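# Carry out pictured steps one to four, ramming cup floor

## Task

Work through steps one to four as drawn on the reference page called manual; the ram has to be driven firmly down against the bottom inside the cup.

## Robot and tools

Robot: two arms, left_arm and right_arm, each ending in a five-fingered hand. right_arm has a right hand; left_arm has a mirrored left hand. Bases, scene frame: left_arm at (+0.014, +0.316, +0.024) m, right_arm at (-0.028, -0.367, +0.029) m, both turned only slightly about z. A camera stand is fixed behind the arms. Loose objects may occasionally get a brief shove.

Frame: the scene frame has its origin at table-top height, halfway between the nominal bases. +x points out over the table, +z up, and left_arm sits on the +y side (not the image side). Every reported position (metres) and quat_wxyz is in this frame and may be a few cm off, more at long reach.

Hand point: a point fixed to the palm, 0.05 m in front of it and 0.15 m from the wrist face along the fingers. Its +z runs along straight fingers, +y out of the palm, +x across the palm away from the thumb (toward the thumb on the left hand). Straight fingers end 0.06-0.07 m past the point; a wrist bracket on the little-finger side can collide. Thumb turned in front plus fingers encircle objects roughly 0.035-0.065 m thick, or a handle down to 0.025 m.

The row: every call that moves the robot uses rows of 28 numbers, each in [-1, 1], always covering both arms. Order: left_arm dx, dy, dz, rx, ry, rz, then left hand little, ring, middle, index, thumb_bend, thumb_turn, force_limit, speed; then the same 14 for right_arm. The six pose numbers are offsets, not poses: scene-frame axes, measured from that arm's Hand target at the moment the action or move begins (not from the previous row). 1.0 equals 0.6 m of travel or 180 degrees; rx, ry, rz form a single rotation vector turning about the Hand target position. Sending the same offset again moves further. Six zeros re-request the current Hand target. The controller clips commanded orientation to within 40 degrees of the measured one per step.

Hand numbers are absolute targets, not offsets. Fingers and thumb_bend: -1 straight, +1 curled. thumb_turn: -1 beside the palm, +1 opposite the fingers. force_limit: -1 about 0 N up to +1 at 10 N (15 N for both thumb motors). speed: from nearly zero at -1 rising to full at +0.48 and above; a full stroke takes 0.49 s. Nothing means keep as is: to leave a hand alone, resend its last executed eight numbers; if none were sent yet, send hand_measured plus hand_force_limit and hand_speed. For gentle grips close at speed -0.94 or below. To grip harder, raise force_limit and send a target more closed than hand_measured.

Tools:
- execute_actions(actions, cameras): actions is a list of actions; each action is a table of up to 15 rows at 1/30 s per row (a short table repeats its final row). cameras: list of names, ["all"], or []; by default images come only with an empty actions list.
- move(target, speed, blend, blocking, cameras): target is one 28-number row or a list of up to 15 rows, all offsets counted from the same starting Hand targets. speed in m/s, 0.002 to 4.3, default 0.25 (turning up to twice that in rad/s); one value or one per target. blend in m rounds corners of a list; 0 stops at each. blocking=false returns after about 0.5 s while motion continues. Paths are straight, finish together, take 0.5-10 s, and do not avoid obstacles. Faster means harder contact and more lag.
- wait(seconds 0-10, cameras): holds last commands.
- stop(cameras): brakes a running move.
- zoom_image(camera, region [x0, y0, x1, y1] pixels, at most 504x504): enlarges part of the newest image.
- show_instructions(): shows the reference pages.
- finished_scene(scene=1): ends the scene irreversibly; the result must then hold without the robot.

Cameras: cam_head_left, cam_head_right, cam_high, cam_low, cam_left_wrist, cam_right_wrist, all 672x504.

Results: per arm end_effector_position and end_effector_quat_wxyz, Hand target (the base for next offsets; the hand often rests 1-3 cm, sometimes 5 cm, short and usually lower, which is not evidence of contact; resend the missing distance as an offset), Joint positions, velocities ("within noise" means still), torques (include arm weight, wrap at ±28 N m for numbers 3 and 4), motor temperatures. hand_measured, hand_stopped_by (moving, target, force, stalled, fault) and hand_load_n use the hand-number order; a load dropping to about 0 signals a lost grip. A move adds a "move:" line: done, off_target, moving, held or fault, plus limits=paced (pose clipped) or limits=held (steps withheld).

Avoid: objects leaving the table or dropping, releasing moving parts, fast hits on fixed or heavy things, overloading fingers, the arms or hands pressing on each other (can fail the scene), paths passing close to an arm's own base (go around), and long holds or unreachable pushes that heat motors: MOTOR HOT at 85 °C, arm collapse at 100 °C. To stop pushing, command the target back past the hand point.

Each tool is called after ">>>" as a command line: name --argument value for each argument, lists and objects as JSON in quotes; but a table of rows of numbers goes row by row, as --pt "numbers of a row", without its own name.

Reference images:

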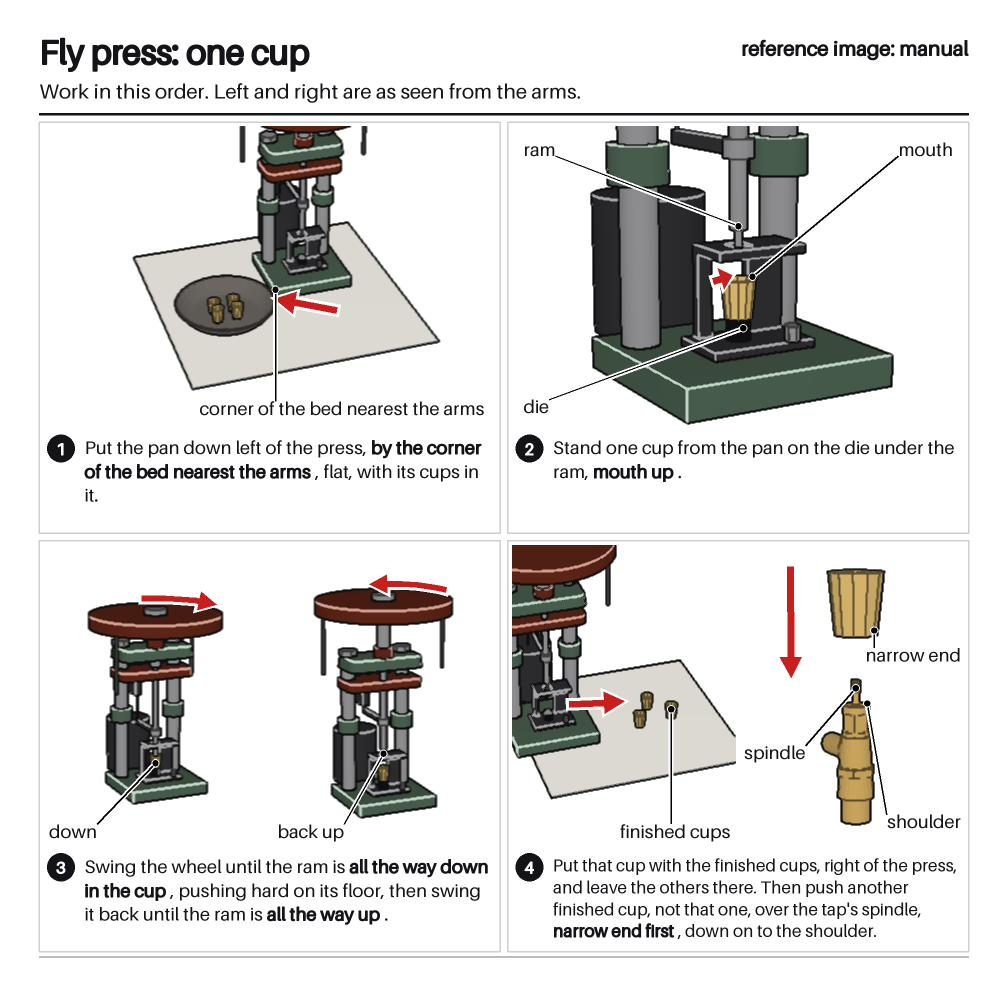

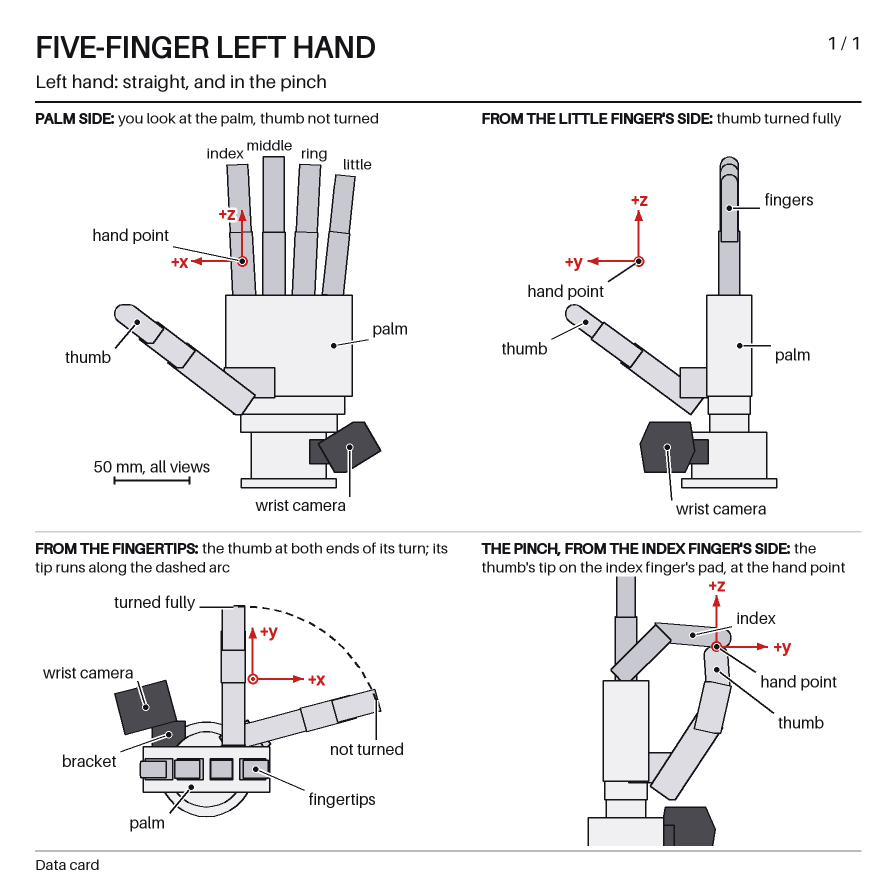

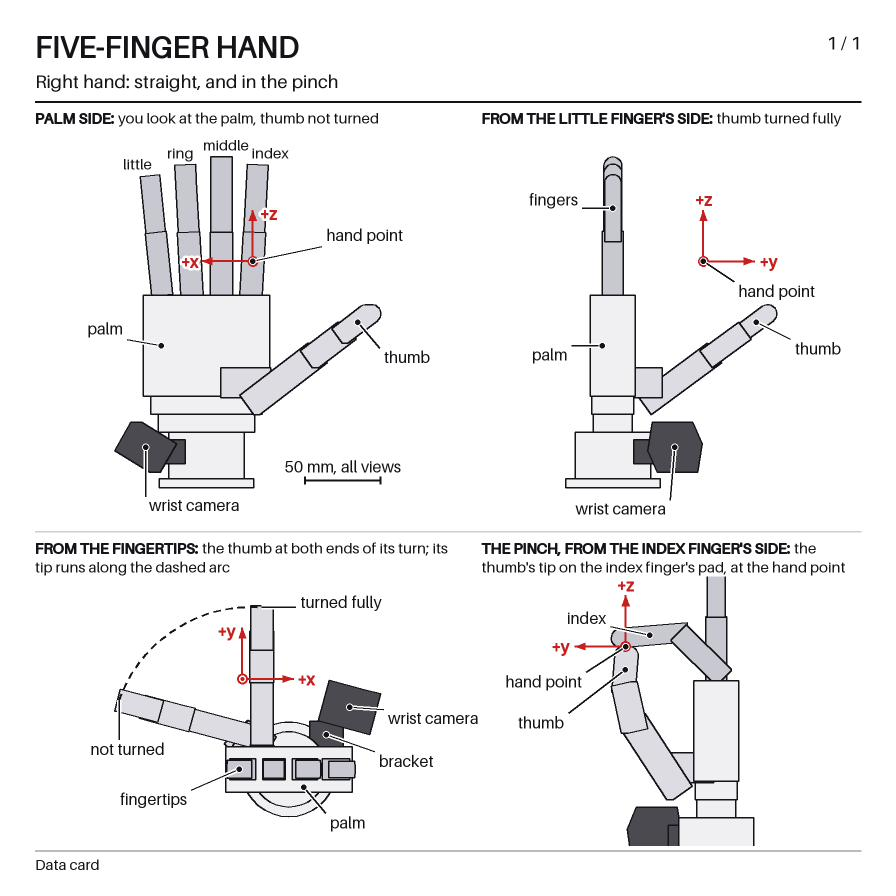

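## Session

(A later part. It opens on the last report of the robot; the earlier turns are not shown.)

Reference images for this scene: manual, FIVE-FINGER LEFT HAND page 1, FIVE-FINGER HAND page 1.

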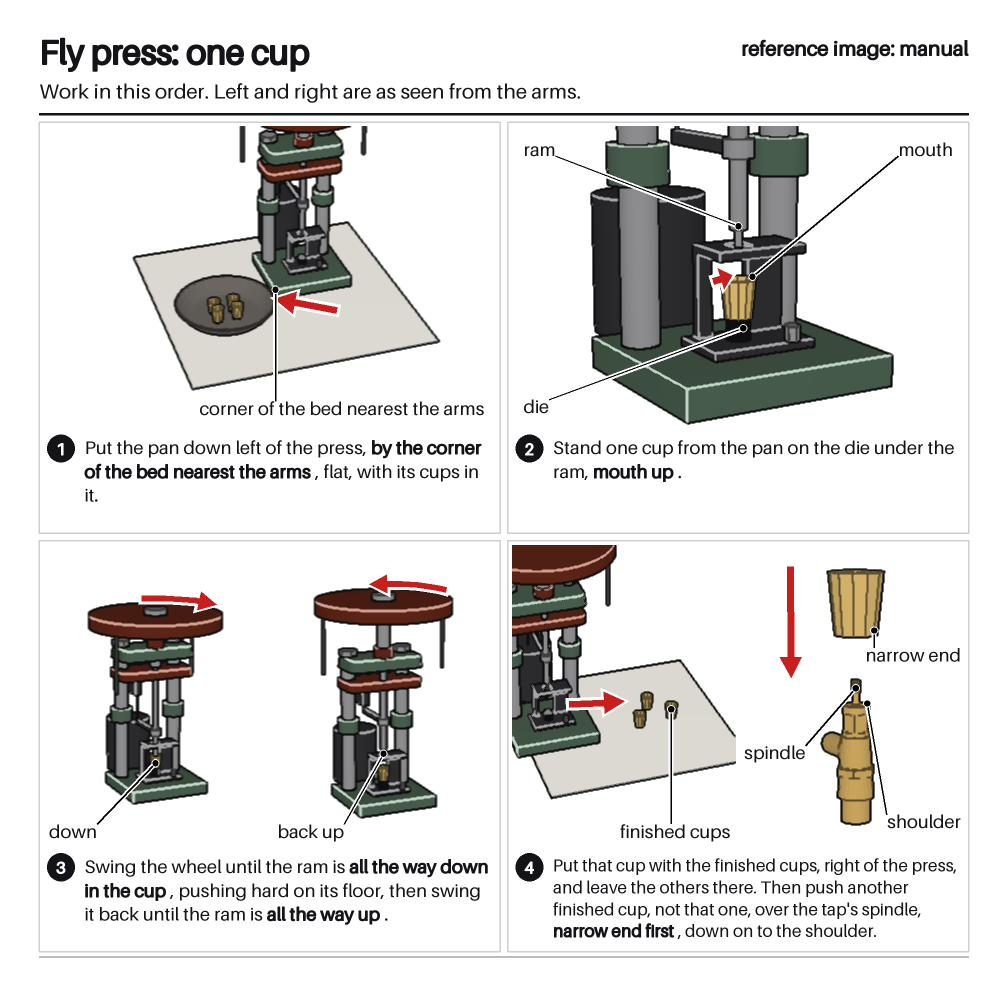

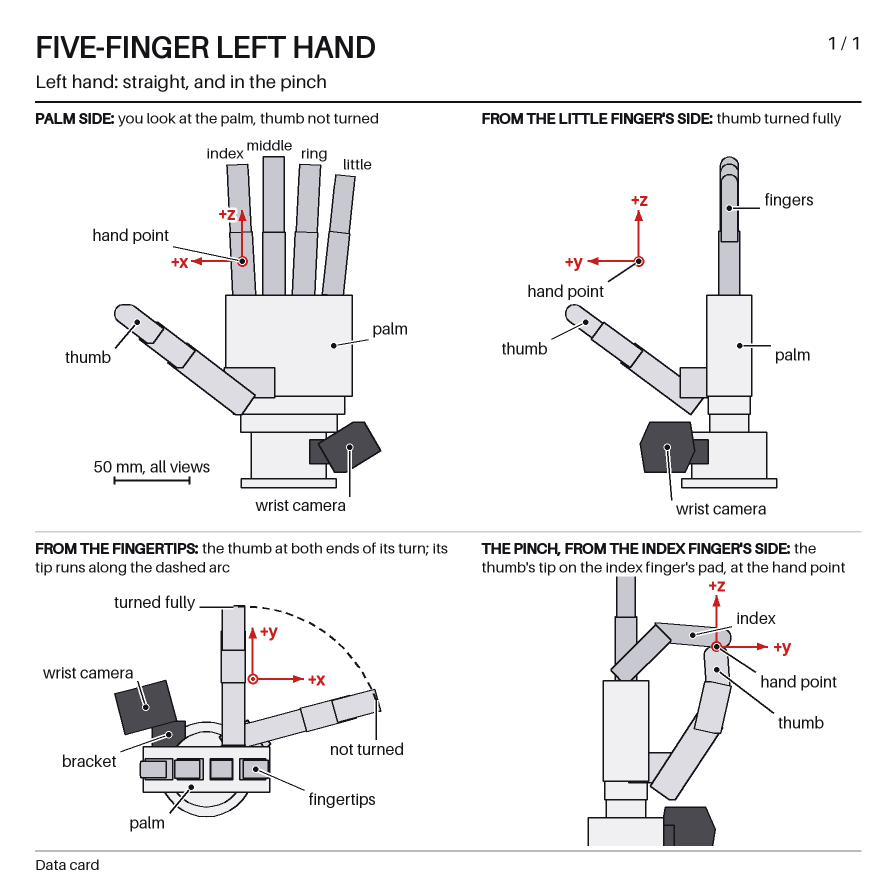

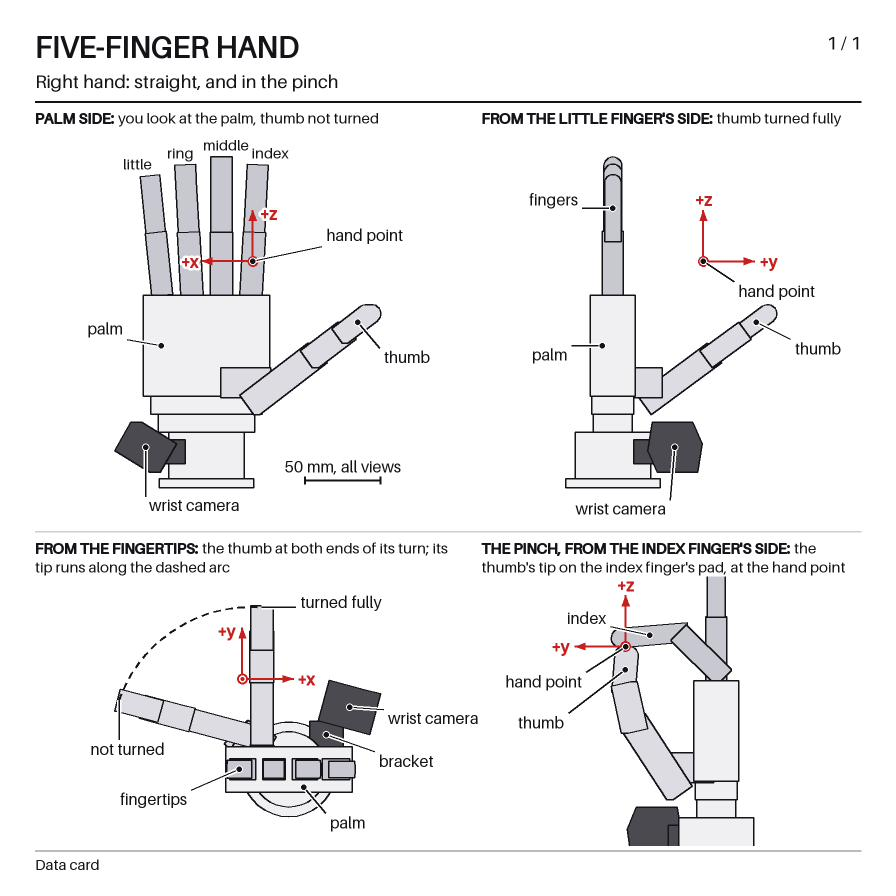

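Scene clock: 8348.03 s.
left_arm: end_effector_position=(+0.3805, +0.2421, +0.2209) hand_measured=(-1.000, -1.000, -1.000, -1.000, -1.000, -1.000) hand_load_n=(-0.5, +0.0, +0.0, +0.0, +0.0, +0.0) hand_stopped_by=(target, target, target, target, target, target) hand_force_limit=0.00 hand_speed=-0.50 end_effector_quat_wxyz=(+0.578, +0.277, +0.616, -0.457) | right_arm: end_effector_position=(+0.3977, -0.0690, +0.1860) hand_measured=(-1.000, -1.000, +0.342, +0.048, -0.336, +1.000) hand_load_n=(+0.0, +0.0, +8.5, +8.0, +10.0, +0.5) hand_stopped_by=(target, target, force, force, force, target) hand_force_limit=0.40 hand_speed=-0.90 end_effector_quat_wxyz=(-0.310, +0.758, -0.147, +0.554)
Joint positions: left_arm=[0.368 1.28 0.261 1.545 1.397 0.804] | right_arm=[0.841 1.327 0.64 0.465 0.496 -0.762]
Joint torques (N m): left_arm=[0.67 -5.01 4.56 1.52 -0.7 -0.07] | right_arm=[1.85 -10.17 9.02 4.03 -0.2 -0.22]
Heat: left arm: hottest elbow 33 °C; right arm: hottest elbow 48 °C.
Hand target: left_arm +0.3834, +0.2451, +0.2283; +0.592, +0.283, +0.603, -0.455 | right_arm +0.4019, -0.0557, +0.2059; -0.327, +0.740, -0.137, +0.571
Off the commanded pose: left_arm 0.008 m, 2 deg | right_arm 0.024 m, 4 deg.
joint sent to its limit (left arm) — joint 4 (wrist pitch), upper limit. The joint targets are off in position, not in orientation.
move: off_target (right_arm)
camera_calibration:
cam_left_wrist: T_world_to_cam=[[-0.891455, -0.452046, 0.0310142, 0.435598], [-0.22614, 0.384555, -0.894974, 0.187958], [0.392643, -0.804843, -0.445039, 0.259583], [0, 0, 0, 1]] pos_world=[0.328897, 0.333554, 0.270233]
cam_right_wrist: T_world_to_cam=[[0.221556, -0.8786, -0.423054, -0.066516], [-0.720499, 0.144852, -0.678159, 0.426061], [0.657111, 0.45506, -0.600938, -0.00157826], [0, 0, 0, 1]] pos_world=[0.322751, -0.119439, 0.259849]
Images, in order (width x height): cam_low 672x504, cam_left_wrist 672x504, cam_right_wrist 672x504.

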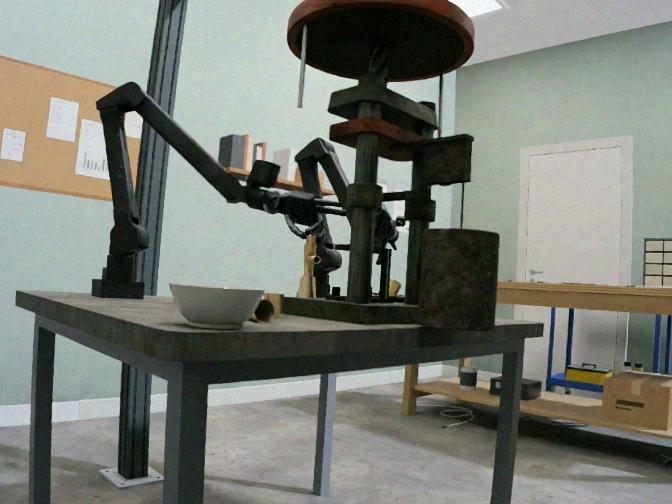

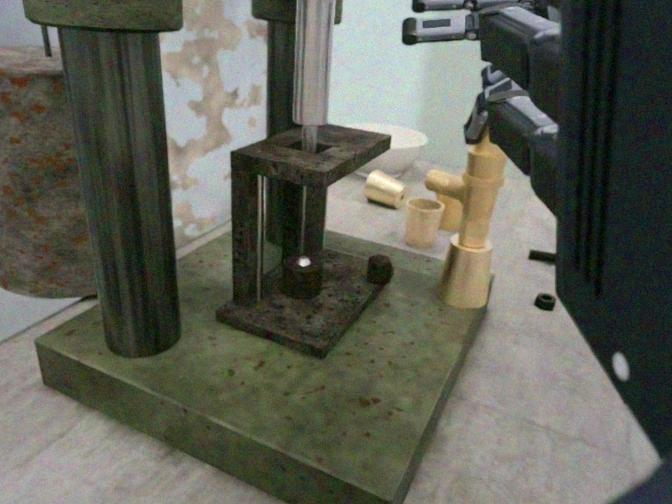

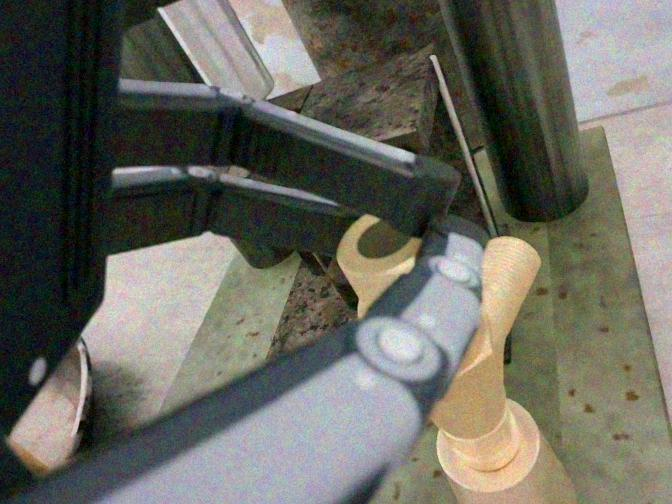

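>>> move --target '[0,0,0,0,0,0,-1,-1,-1,-1,-1,-1,0.0,-0.5,-0.00425,-0.00458,-0.01903,-0.01005,0.00929,0,-1,-1,0.4,0.2,-0.2,1.0,0.4,-0.9]' --speed 0.03 --cameras '["cam_low","cam_right_wrist","cam_left_wrist"]'

>>> zoom_image --camera "cam_low" --region '[294, 250, 326, 282]'

>>> zoom_image --camera "cam_left_wrist" --region '[440, 210, 510, 280]'

>>> zoom_image --camera "cam_right_wrist" --region '[424, 384, 544, 504]'

Scene clock: 8367.27 s.
left_arm: end_effector_position=(+0.3805, +0.2421, +0.2209) hand_measured=(-1.000, -1.000, -1.000, -1.000, -1.000, -1.000) hand_load_n=(+0.0, +0.0, +0.0, +0.5, +0.0, +0.0) hand_stopped_by=(target, target, target, target, target, target) hand_force_limit=0.00 hand_speed=-0.50 end_effector_quat_wxyz=(+0.578, +0.277, +0.616, -0.457) | right_arm: end_effector_position=(+0.3980, -0.0691, +0.1857) hand_measured=(-1.000, -1.000, +0.342, +0.048, -0.336, +1.000) hand_load_n=(-0.5, +0.0, +8.5, +8.0, +10.0, +0.0) hand_stopped_by=(target, target, force, force, force, target) hand_force_limit=0.40 hand_speed=-0.90 end_effector_quat_wxyz=(-0.309, +0.759, -0.146, +0.555)
Joint positions: left_arm=[0.368 1.28 0.261 1.545 1.397 0.804] | right_arm=[0.841 1.328 0.64 0.466 0.496 -0.767]
Joint torques (N m): left_arm=[0.62 -5.07 4.55 1.52 -0.7 -0.07] | right_arm=[1.9 -9.52 8.98 2.48 -0.23 -0.17]
Heat: left arm: hottest elbow 33 °C; right arm: hottest elbow 48 °C.
Hand target: left_arm +0.3834, +0.2451, +0.2283; +0.592, +0.283, +0.603, -0.455 | right_arm +0.3994, -0.0584, +0.1945; -0.314, +0.754, -0.133, +0.562
Off the commanded pose: left_arm 0.008 m, 2 deg | right_arm 0.014 m, 2 deg.
joint sent to its limit (left arm) — joint 4 (wrist pitch), upper limit. The joint targets are off in position, not in orientation.
move: off_target (right_arm)
camera_calibration:
cam_left_wrist: T_world_to_cam=[[-0.891455, -0.452046, 0.0310142, 0.435598], [-0.22614, 0.384555, -0.894974, 0.187958], [0.392643, -0.804843, -0.445039, 0.259583], [0, 0, 0, 1]] pos_world=[0.328897, 0.333554, 0.270233]
cam_right_wrist: T_world_to_cam=[[0.222953, -0.880207, -0.418961, -0.068216], [-0.719689, 0.141265, -0.679773, 0.425854], [0.657525, 0.453079, -0.60198, -0.0019143], [0, 0, 0, 1]] pos_world=[0.32295, -0.119335, 0.259752]
Images, in order (width x height): cam_low 672x504, cam_left_wrist 672x504, cam_right_wrist 672x504.

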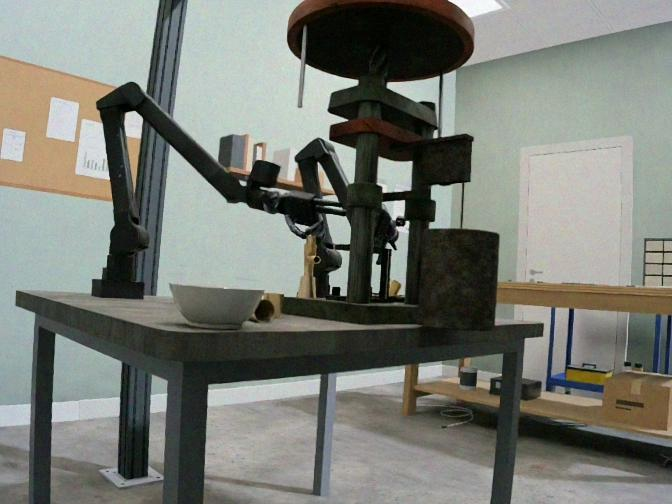

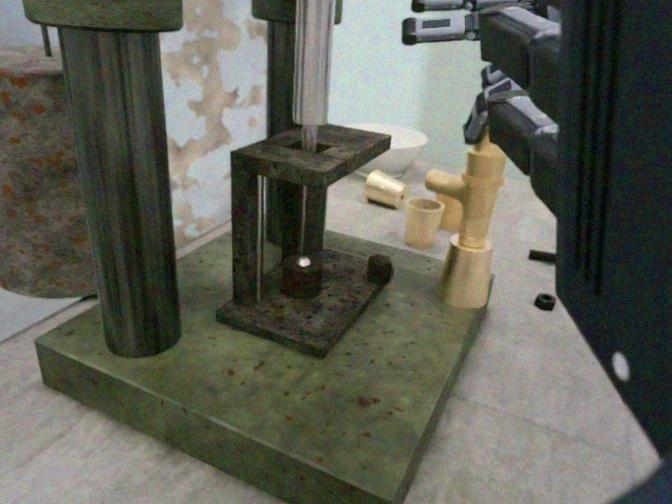

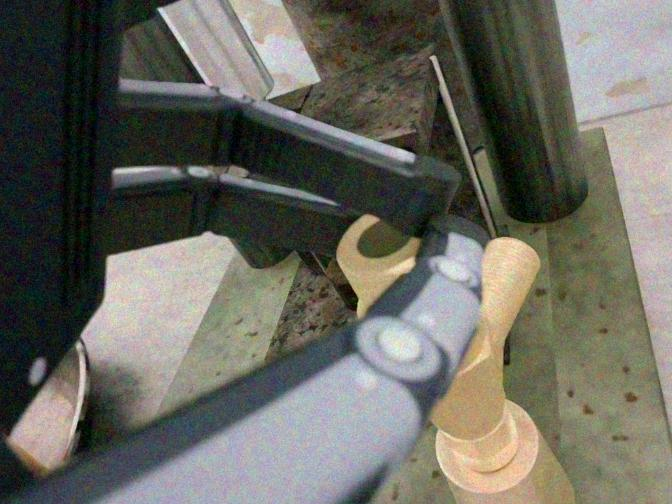

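Scaled by 15.750.

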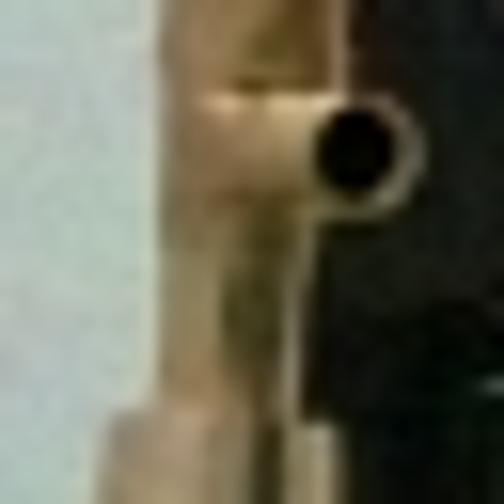

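Scaled by 7.200.

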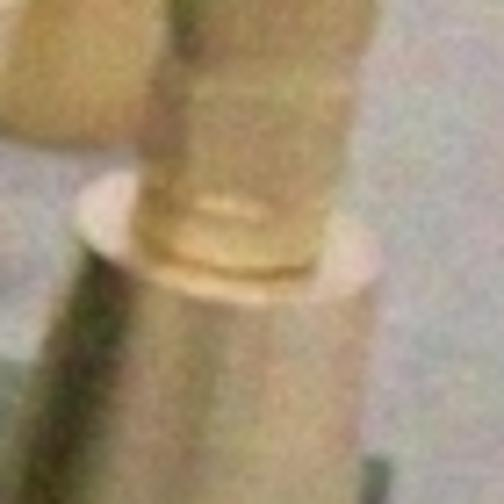

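Scaled by 4.200.

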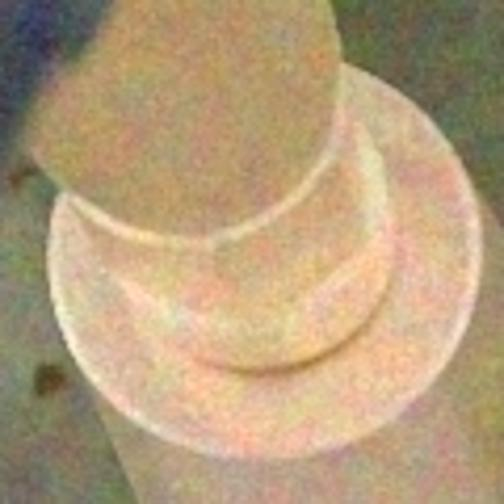

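>>> move --target '[0,0,0,0,0,0,-1,-1,-1,-1,-1,-1,0.0,-0.5,0.0011,0.0012,-0.0085,-0.00234,0.00216,0,-1,-1,0.4,0.2,-0.2,1.0,0.4,-0.9]' --speed 0.03 --cameras '["cam_low","cam_right_wrist","cam_left_wrist"]'

>>> zoom_image --camera "cam_low" --region '[294, 250, 326, 282]'

>>> zoom_image --camera "cam_left_wrist" --region '[440, 210, 510, 280]'

>>> zoom_image --camera "cam_right_wrist" --region '[424, 384, 544, 504]'

Scene clock: 8375.03 s.
left_arm: end_effector_position=(+0.3805, +0.2421, +0.2209) hand_measured=(-1.000, -1.000, -1.000, -1.000, -1.000, -1.000) hand_load_n=(+0.0, +0.0, +0.5, +0.0, +0.0, +0.0) hand_stopped_by=(target, target, target, target, target, target) hand_force_limit=0.00 hand_speed=-0.50 end_effector_quat_wxyz=(+0.578, +0.277, +0.616, -0.457) | right_arm: end_effector_position=(+0.3982, -0.0694, +0.1851) hand_measured=(-1.000, -1.000, +0.342, +0.048, -0.336, +1.000) hand_load_n=(+0.0, +0.0, +8.5, +8.0, +10.0, +0.0) hand_stopped_by=(target, target, force, force, force, target) hand_force_limit=0.40 hand_speed=-0.90 end_effector_quat_wxyz=(-0.306, +0.760, -0.143, +0.556)
Joint positions: left_arm=[0.368 1.28 0.261 1.545 1.397 0.804] | right_arm=[0.841 1.33 0.64 0.466 0.496 -0.773]
Joint torques (N m): left_arm=[0.67 -5.01 4.55 1.55 -0.69 -0.08] | right_arm=[1.79 -8.94 9.05 2.52 -0.24 -0.1]
Heat: left arm: hottest elbow 33 °C; right arm: hottest elbow 48 °C.
Hand target: left_arm +0.3834, +0.2451, +0.2283; +0.592, +0.283, +0.603, -0.455 | right_arm +0.4000, -0.0577, +0.1894; -0.310, +0.757, -0.132, +0.560
Off the commanded pose: left_arm 0.008 m, 2 deg | right_arm 0.013 m, 1 deg.
joint sent to its limit (left arm) — joint 4 (wrist pitch), upper limit. The joint targets are off in position, not in orientation.
move: off_target (right_arm)
camera_calibration:
cam_left_wrist: T_world_to_cam=[[-0.891455, -0.452046, 0.0310142, 0.435598], [-0.22614, 0.384555, -0.894974, 0.187958], [0.392643, -0.804843, -0.445039, 0.259583], [0, 0, 0, 1]] pos_world=[0.328897, 0.333554, 0.270233]
cam_right_wrist: T_world_to_cam=[[0.22428, -0.882799, -0.412753, -0.0706597], [-0.719279, 0.135813, -0.681317, 0.425259], [0.657523, 0.44969, -0.604518, -0.00201173], [0, 0, 0, 1]] pos_world=[0.32305, -0.119229, 0.259355]
Images, in order (width x height): cam_low 672x504, cam_left_wrist 672x504, cam_right_wrist 672x504.

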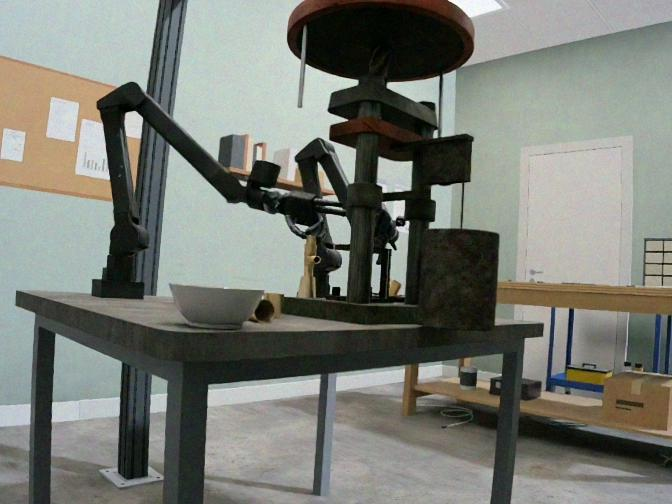

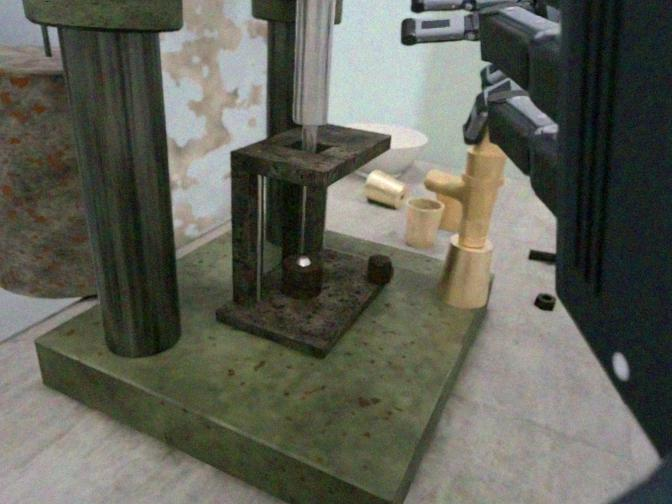

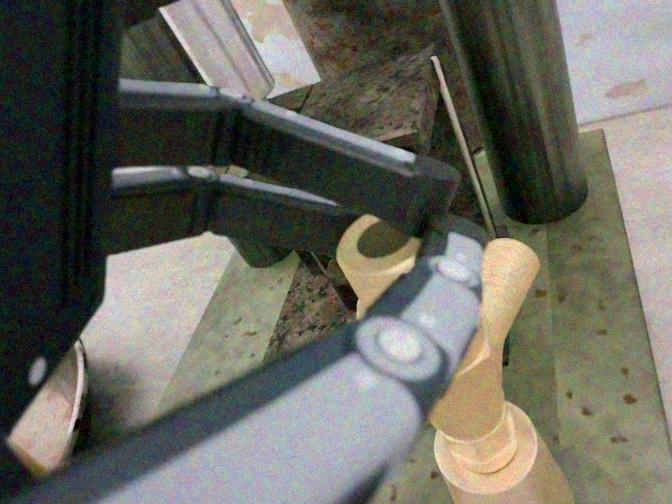

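Scaled by 15.750.

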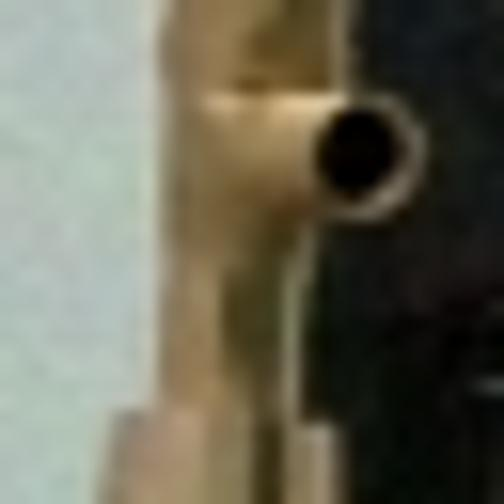

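Scaled by 7.200.

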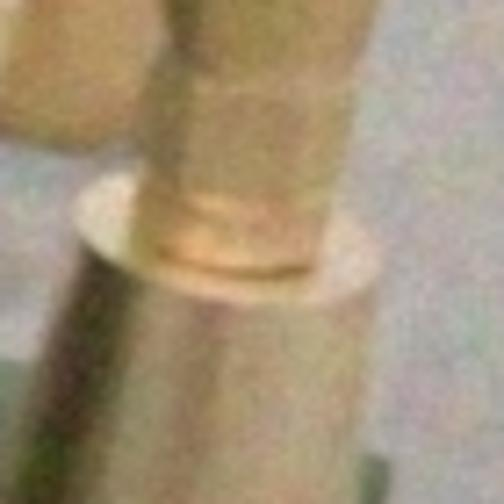

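Scaled by 4.200.

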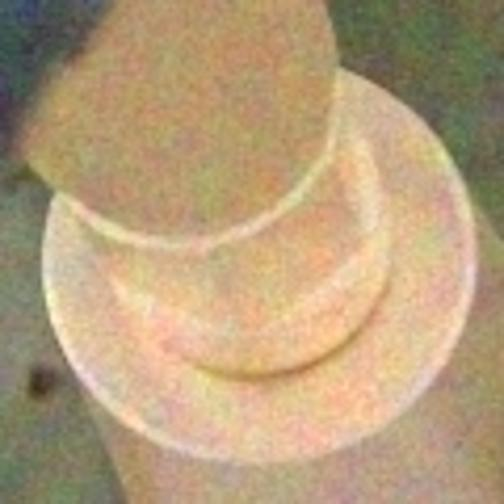

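>>> zoom_image --camera "cam_left_wrist" --region '[420, 250, 510, 340]'

>>> zoom_image --camera "cam_low" --region '[286, 270, 334, 318]'

Scaled by 5.600.

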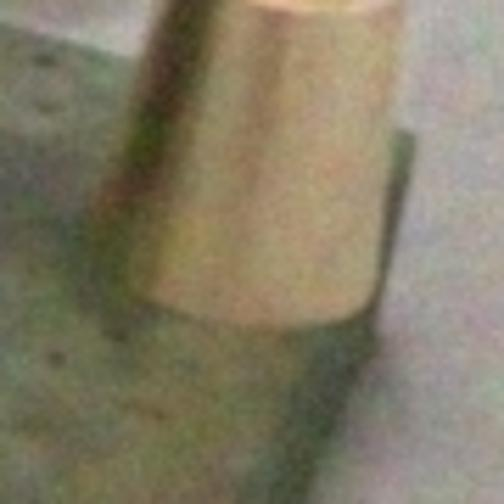

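Scaled by 10.500.

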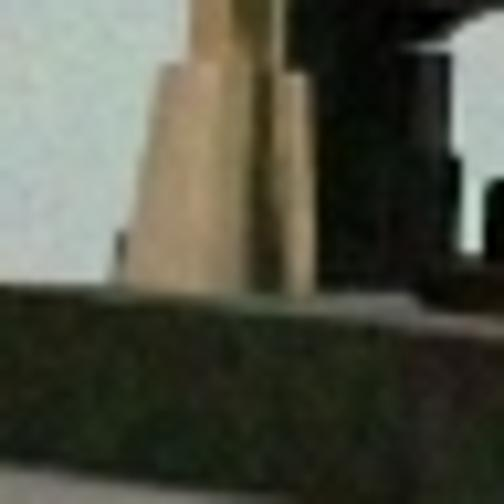

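>>> move --target '[0,0,0,0,0,0,-1,-1,-1,-1,-1,-1,0.0,-0.5,0.01267,0.00233,0.0548,0.0185,-0.01407,-0.00363,-1,-1,0.4,0.2,-0.2,1.0,0.4,-0.9]' --speed 0.03 --cameras '["cam_low","cam_right_wrist","cam_left_wrist"]'

>>> zoom_image --camera "cam_low" --region '[286, 222, 334, 318]'

>>> zoom_image --camera "cam_left_wrist" --region '[420, 210, 510, 310]'

Scene clock: 8409.63 s.
left_arm: end_effector_position=(+0.3805, +0.2421, +0.2209) hand_measured=(-1.000, -1.000, -1.000, -1.000, -1.000, -1.000) hand_load_n=(+0.0, +0.0, +0.0, +0.0, +0.0, +0.0) hand_stopped_by=(target, target, target, target, target, target) hand_force_limit=0.00 hand_speed=-0.50 end_effector_quat_wxyz=(+0.578, +0.277, +0.616, -0.457) | right_arm: end_effector_position=(+0.3982, -0.0694, +0.1851) hand_measured=(-1.000, -1.000, +0.342, +0.048, -0.336, +1.000) hand_load_n=(+0.0, +0.0, +8.5, +8.0, +10.0, +0.0) hand_stopped_by=(target, target, force, force, force, target) hand_force_limit=0.40 hand_speed=-0.90 end_effector_quat_wxyz=(-0.306, +0.760, -0.143, +0.556)
Joint positions: left_arm=[0.368 1.28 0.261 1.545 1.397 0.804] | right_arm=[0.841 1.33 0.64 0.466 0.496 -0.773]
Joint torques (N m): left_arm=[0.67 -5.01 4.55 1.51 -0.7 -0.08] | right_arm=[0.97 -12.16 10.99 2.82 -0.19 -0.02]
Heat: left arm: hottest elbow 33 °C; right arm: hottest elbow 48 °C.
Hand target: left_arm +0.3834, +0.2451, +0.2283; +0.592, +0.283, +0.603, -0.455 | right_arm +0.4076, -0.0563, +0.2222; -0.332, +0.734, -0.146, +0.574
Off the commanded pose: left_arm 0.008 m, 2 deg | right_arm 0.040 m, 5 deg.
joint sent to its limit (left arm) — joint 4 (wrist pitch), upper limit. The joint targets are off in position, not in orientation.
move: off_target (right_arm)
camera_calibration:
cam_left_wrist: T_world_to_cam=[[-0.891455, -0.452046, 0.0310142, 0.435598], [-0.22614, 0.384555, -0.894974, 0.187958], [0.392643, -0.804843, -0.445039, 0.259583], [0, 0, 0, 1]] pos_world=[0.328897, 0.333554, 0.270233]
cam_right_wrist: T_world_to_cam=[[0.22428, -0.882799, -0.412753, -0.0706597], [-0.719279, 0.135813, -0.681317, 0.425259], [0.657523, 0.44969, -0.604518, -0.00201173], [0, 0, 0, 1]] pos_world=[0.32305, -0.119229, 0.259355]
Images, in order (width x height): cam_low 672x504, cam_left_wrist 672x504, cam_right_wrist 672x504.

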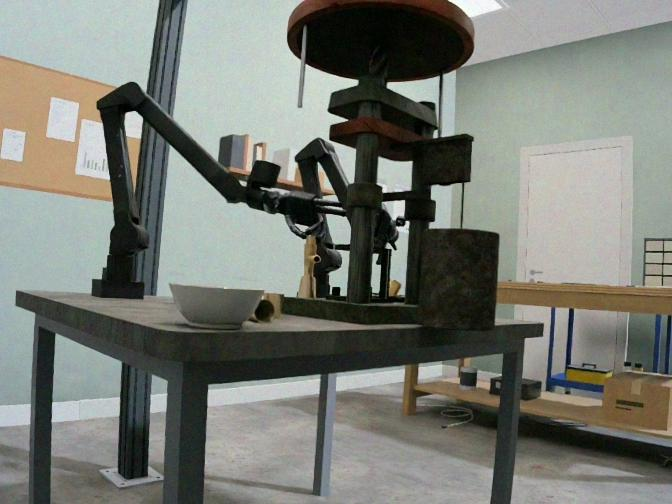

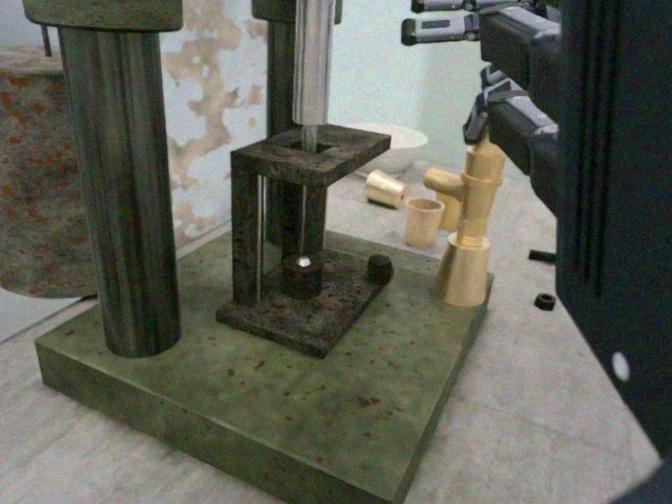

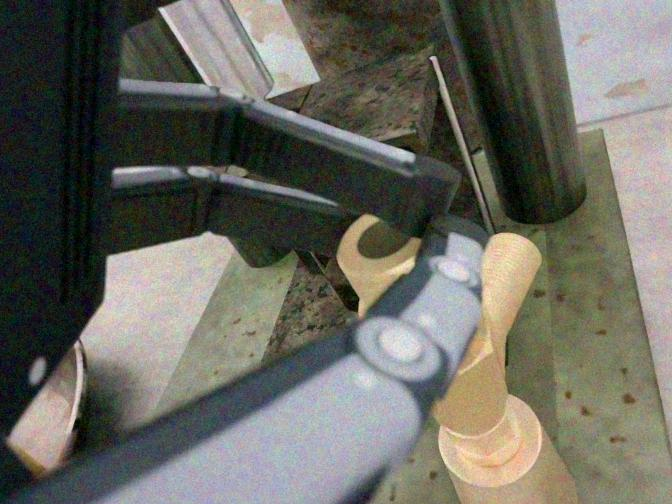

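Scaled by 5.250.

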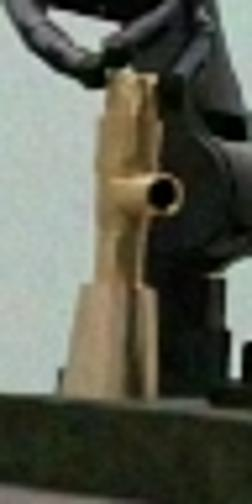

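Scaled by 5.040.

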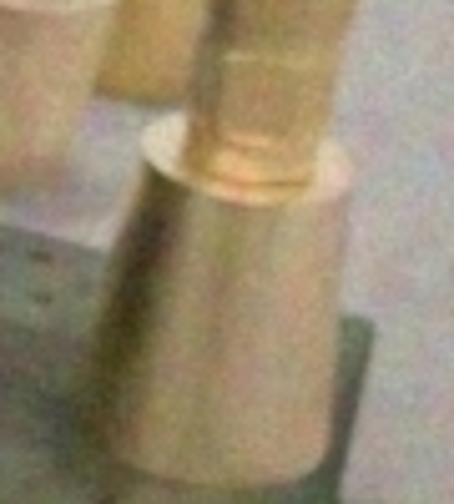

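>>> execute_actions --actions '[[[0,0,0,0,0,0,-1,-1,-1,-1,-1,-1,0.0,-0.5,0,0,0,0,0,0,-1,-1,0.2,-0.1,-0.5,1.0,0.4,-0.9]]]' --cameras '["cam_low","cam_right_wrist","cam_left_wrist"]'

>>> zoom_image --camera "cam_low" --region '[286, 222, 334, 318]'

>>> zoom_image --camera "cam_left_wrist" --region '[420, 210, 510, 310]'

Scene clock: 8426.67 s.
left_arm: end_effector_position=(+0.3805, +0.2421, +0.2209) hand_measured=(-1.000, -1.000, -1.000, -1.000, -1.000, -1.000) hand_load_n=(+0.0, +0.0, +0.0, +0.0, +0.0, +0.0) hand_stopped_by=(target, target, target, target, target, target) hand_force_limit=0.00 hand_speed=-0.50 end_effector_quat_wxyz=(+0.578, +0.277, +0.616, -0.457) | right_arm: end_effector_position=(+0.3981, -0.0694, +0.1859) hand_measured=(-1.000, -1.000, +0.200, -0.100, -0.500, +1.000) hand_load_n=(+0.0, -0.5, +0.0, +0.0, +0.0, +0.0) hand_stopped_by=(target, target, target, target, target, target) hand_force_limit=0.40 hand_speed=-0.90 end_effector_quat_wxyz=(-0.307, +0.759, -0.143, +0.556)
Joint positions: left_arm=[0.368 1.28 0.261 1.545 1.397 0.804] | right_arm=[0.841 1.328 0.64 0.466 0.496 -0.773]
Joint torques (N m): left_arm=[0.73 -5.01 4.55 1.52 -0.7 -0.07] | right_arm=[1.2 -11.93 11 2.78 -0.18 -0.02]
Heat: left arm: hottest elbow 33 °C; right arm: hottest elbow 49 °C.
Hand target: left_arm +0.3834, +0.2451, +0.2283; +0.592, +0.283, +0.603, -0.455 | right_arm +0.4076, -0.0563, +0.2222; -0.332, +0.734, -0.146, +0.574
Off the commanded pose: left_arm 0.008 m, 2 deg | right_arm 0.040 m, 5 deg.
joint sent to its limit (left arm) — joint 4 (wrist pitch), upper limit. The joint targets are off in position, not in orientation.
camera_calibration:
cam_left_wrist: T_world_to_cam=[[-0.891455, -0.452046, 0.0310142, 0.435598], [-0.22614, 0.384555, -0.894974, 0.187958], [0.392643, -0.804843, -0.445039, 0.259583], [0, 0, 0, 1]] pos_world=[0.328897, 0.333554, 0.270233]
cam_right_wrist: T_world_to_cam=[[0.224709, -0.882317, -0.413549, -0.0703106], [-0.718586, 0.136598, -0.681891, 0.425696], [0.658134, 0.450397, -0.603326, -0.0018996], [0, 0, 0, 1]] pos_world=[0.322949, -0.11933, 0.260056]
Images, in order (width x height): cam_low 672x504, cam_left_wrist 672x504, cam_right_wrist 672x504.

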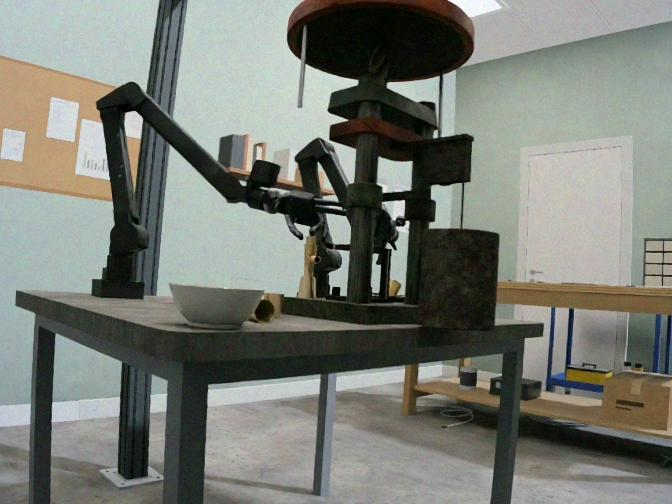

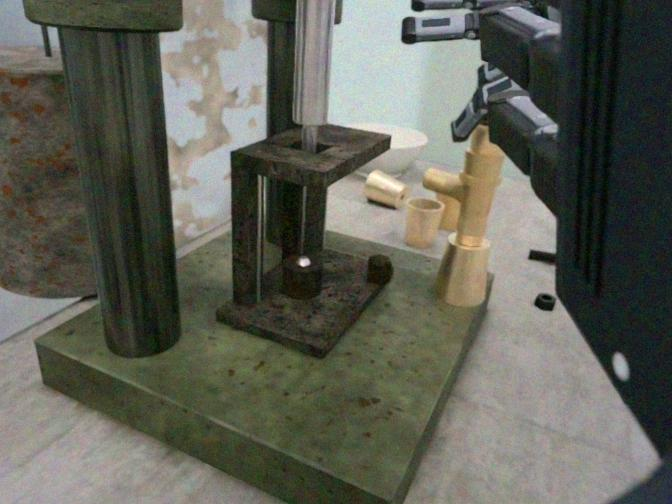

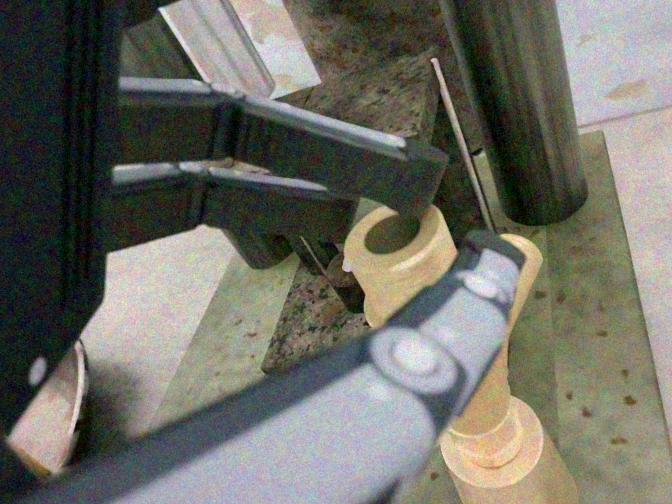

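Scaled by 5.250.

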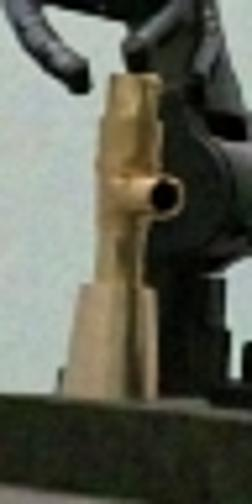

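Scaled by 5.040.

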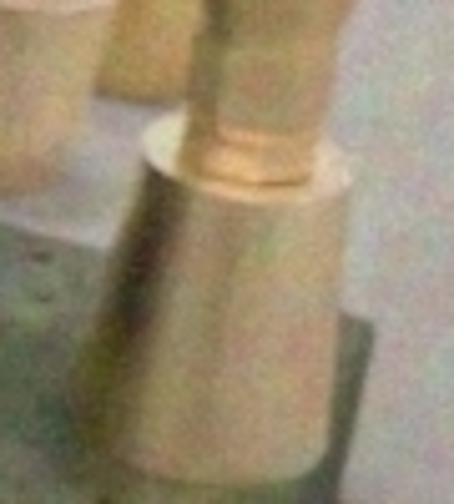

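>>> execute_actions --actions '[[[0,0,0,0,0,0,-1,-1,-1,-1,-1,-1,0.0,-0.5,0,0,0,0,0,0,-1,-1,-0.4,-0.5,-0.9,1.0,0.4,-0.8]]]' --cameras '["cam_right_wrist","cam_left_wrist"]'

Scene clock: 8444.70 s.
left_arm: end_effector_position=(+0.3805, +0.2421, +0.2209) hand_measured=(-1.000, -1.000, -1.000, -1.000, -1.000, -1.000) hand_load_n=(+0.0, +0.0, +0.0, +0.0, +0.5, +0.0) hand_stopped_by=(target, target, target, target, target, target) hand_force_limit=0.00 hand_speed=-0.50 end_effector_quat_wxyz=(+0.578, +0.277, +0.616, -0.457) | right_arm: end_effector_position=(+0.3981, -0.0694, +0.1859) hand_measured=(-1.000, -1.000, -0.400, -0.500, -0.900, +1.000) hand_load_n=(+0.0, +0.0, +0.0, +0.0, +0.0, +0.5) hand_stopped_by=(target, target, target, target, target, target) hand_force_limit=0.40 hand_speed=-0.80 end_effector_quat_wxyz=(-0.307, +0.759, -0.143, +0.556)
Joint positions: left_arm=[0.368 1.28 0.261 1.545 1.397 0.804] | right_arm=[0.841 1.328 0.64 0.466 0.496 -0.773]
Joint torques (N m): left_arm=[0.62 -5.01 4.55 1.54 -0.69 -0.08] | right_arm=[1.2 -11.99 10.99 2.81 -0.18 -0.02]
Heat: left arm: hottest elbow 33 °C; right arm: hottest elbow 50 °C.
Hand target: left_arm +0.3834, +0.2451, +0.2283; +0.592, +0.283, +0.603, -0.455 | right_arm +0.4076, -0.0563, +0.2222; -0.332, +0.734, -0.146, +0.574
Off the commanded pose: left_arm 0.008 m, 2 deg | right_arm 0.040 m, 5 deg.
joint sent to its limit (left arm) — joint 4 (wrist pitch), upper limit. The joint targets are off in position, not in orientation.
camera_calibration:
cam_left_wrist: T_world_to_cam=[[-0.891455, -0.452046, 0.0310142, 0.435598], [-0.22614, 0.384555, -0.894974, 0.187958], [0.392643, -0.804843, -0.445039, 0.259583], [0, 0, 0, 1]] pos_world=[0.328897, 0.333554, 0.270233]
cam_right_wrist: T_world_to_cam=[[0.224709, -0.882317, -0.413549, -0.0703106], [-0.718586, 0.136598, -0.681891, 0.425696], [0.658134, 0.450397, -0.603326, -0.0018996], [0, 0, 0, 1]] pos_world=[0.322949, -0.11933, 0.260056]
Images, in order (width x height): cam_left_wrist 672x504, cam_right_wrist 672x504.

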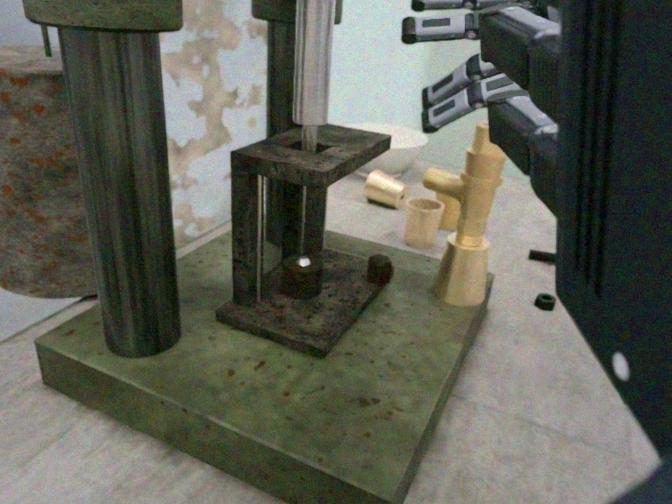

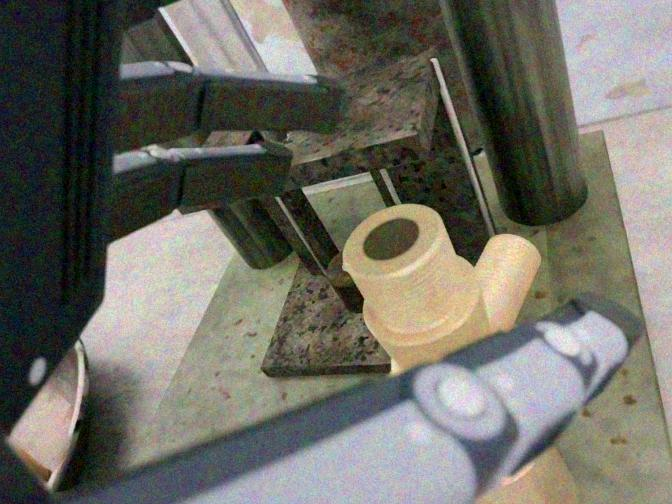

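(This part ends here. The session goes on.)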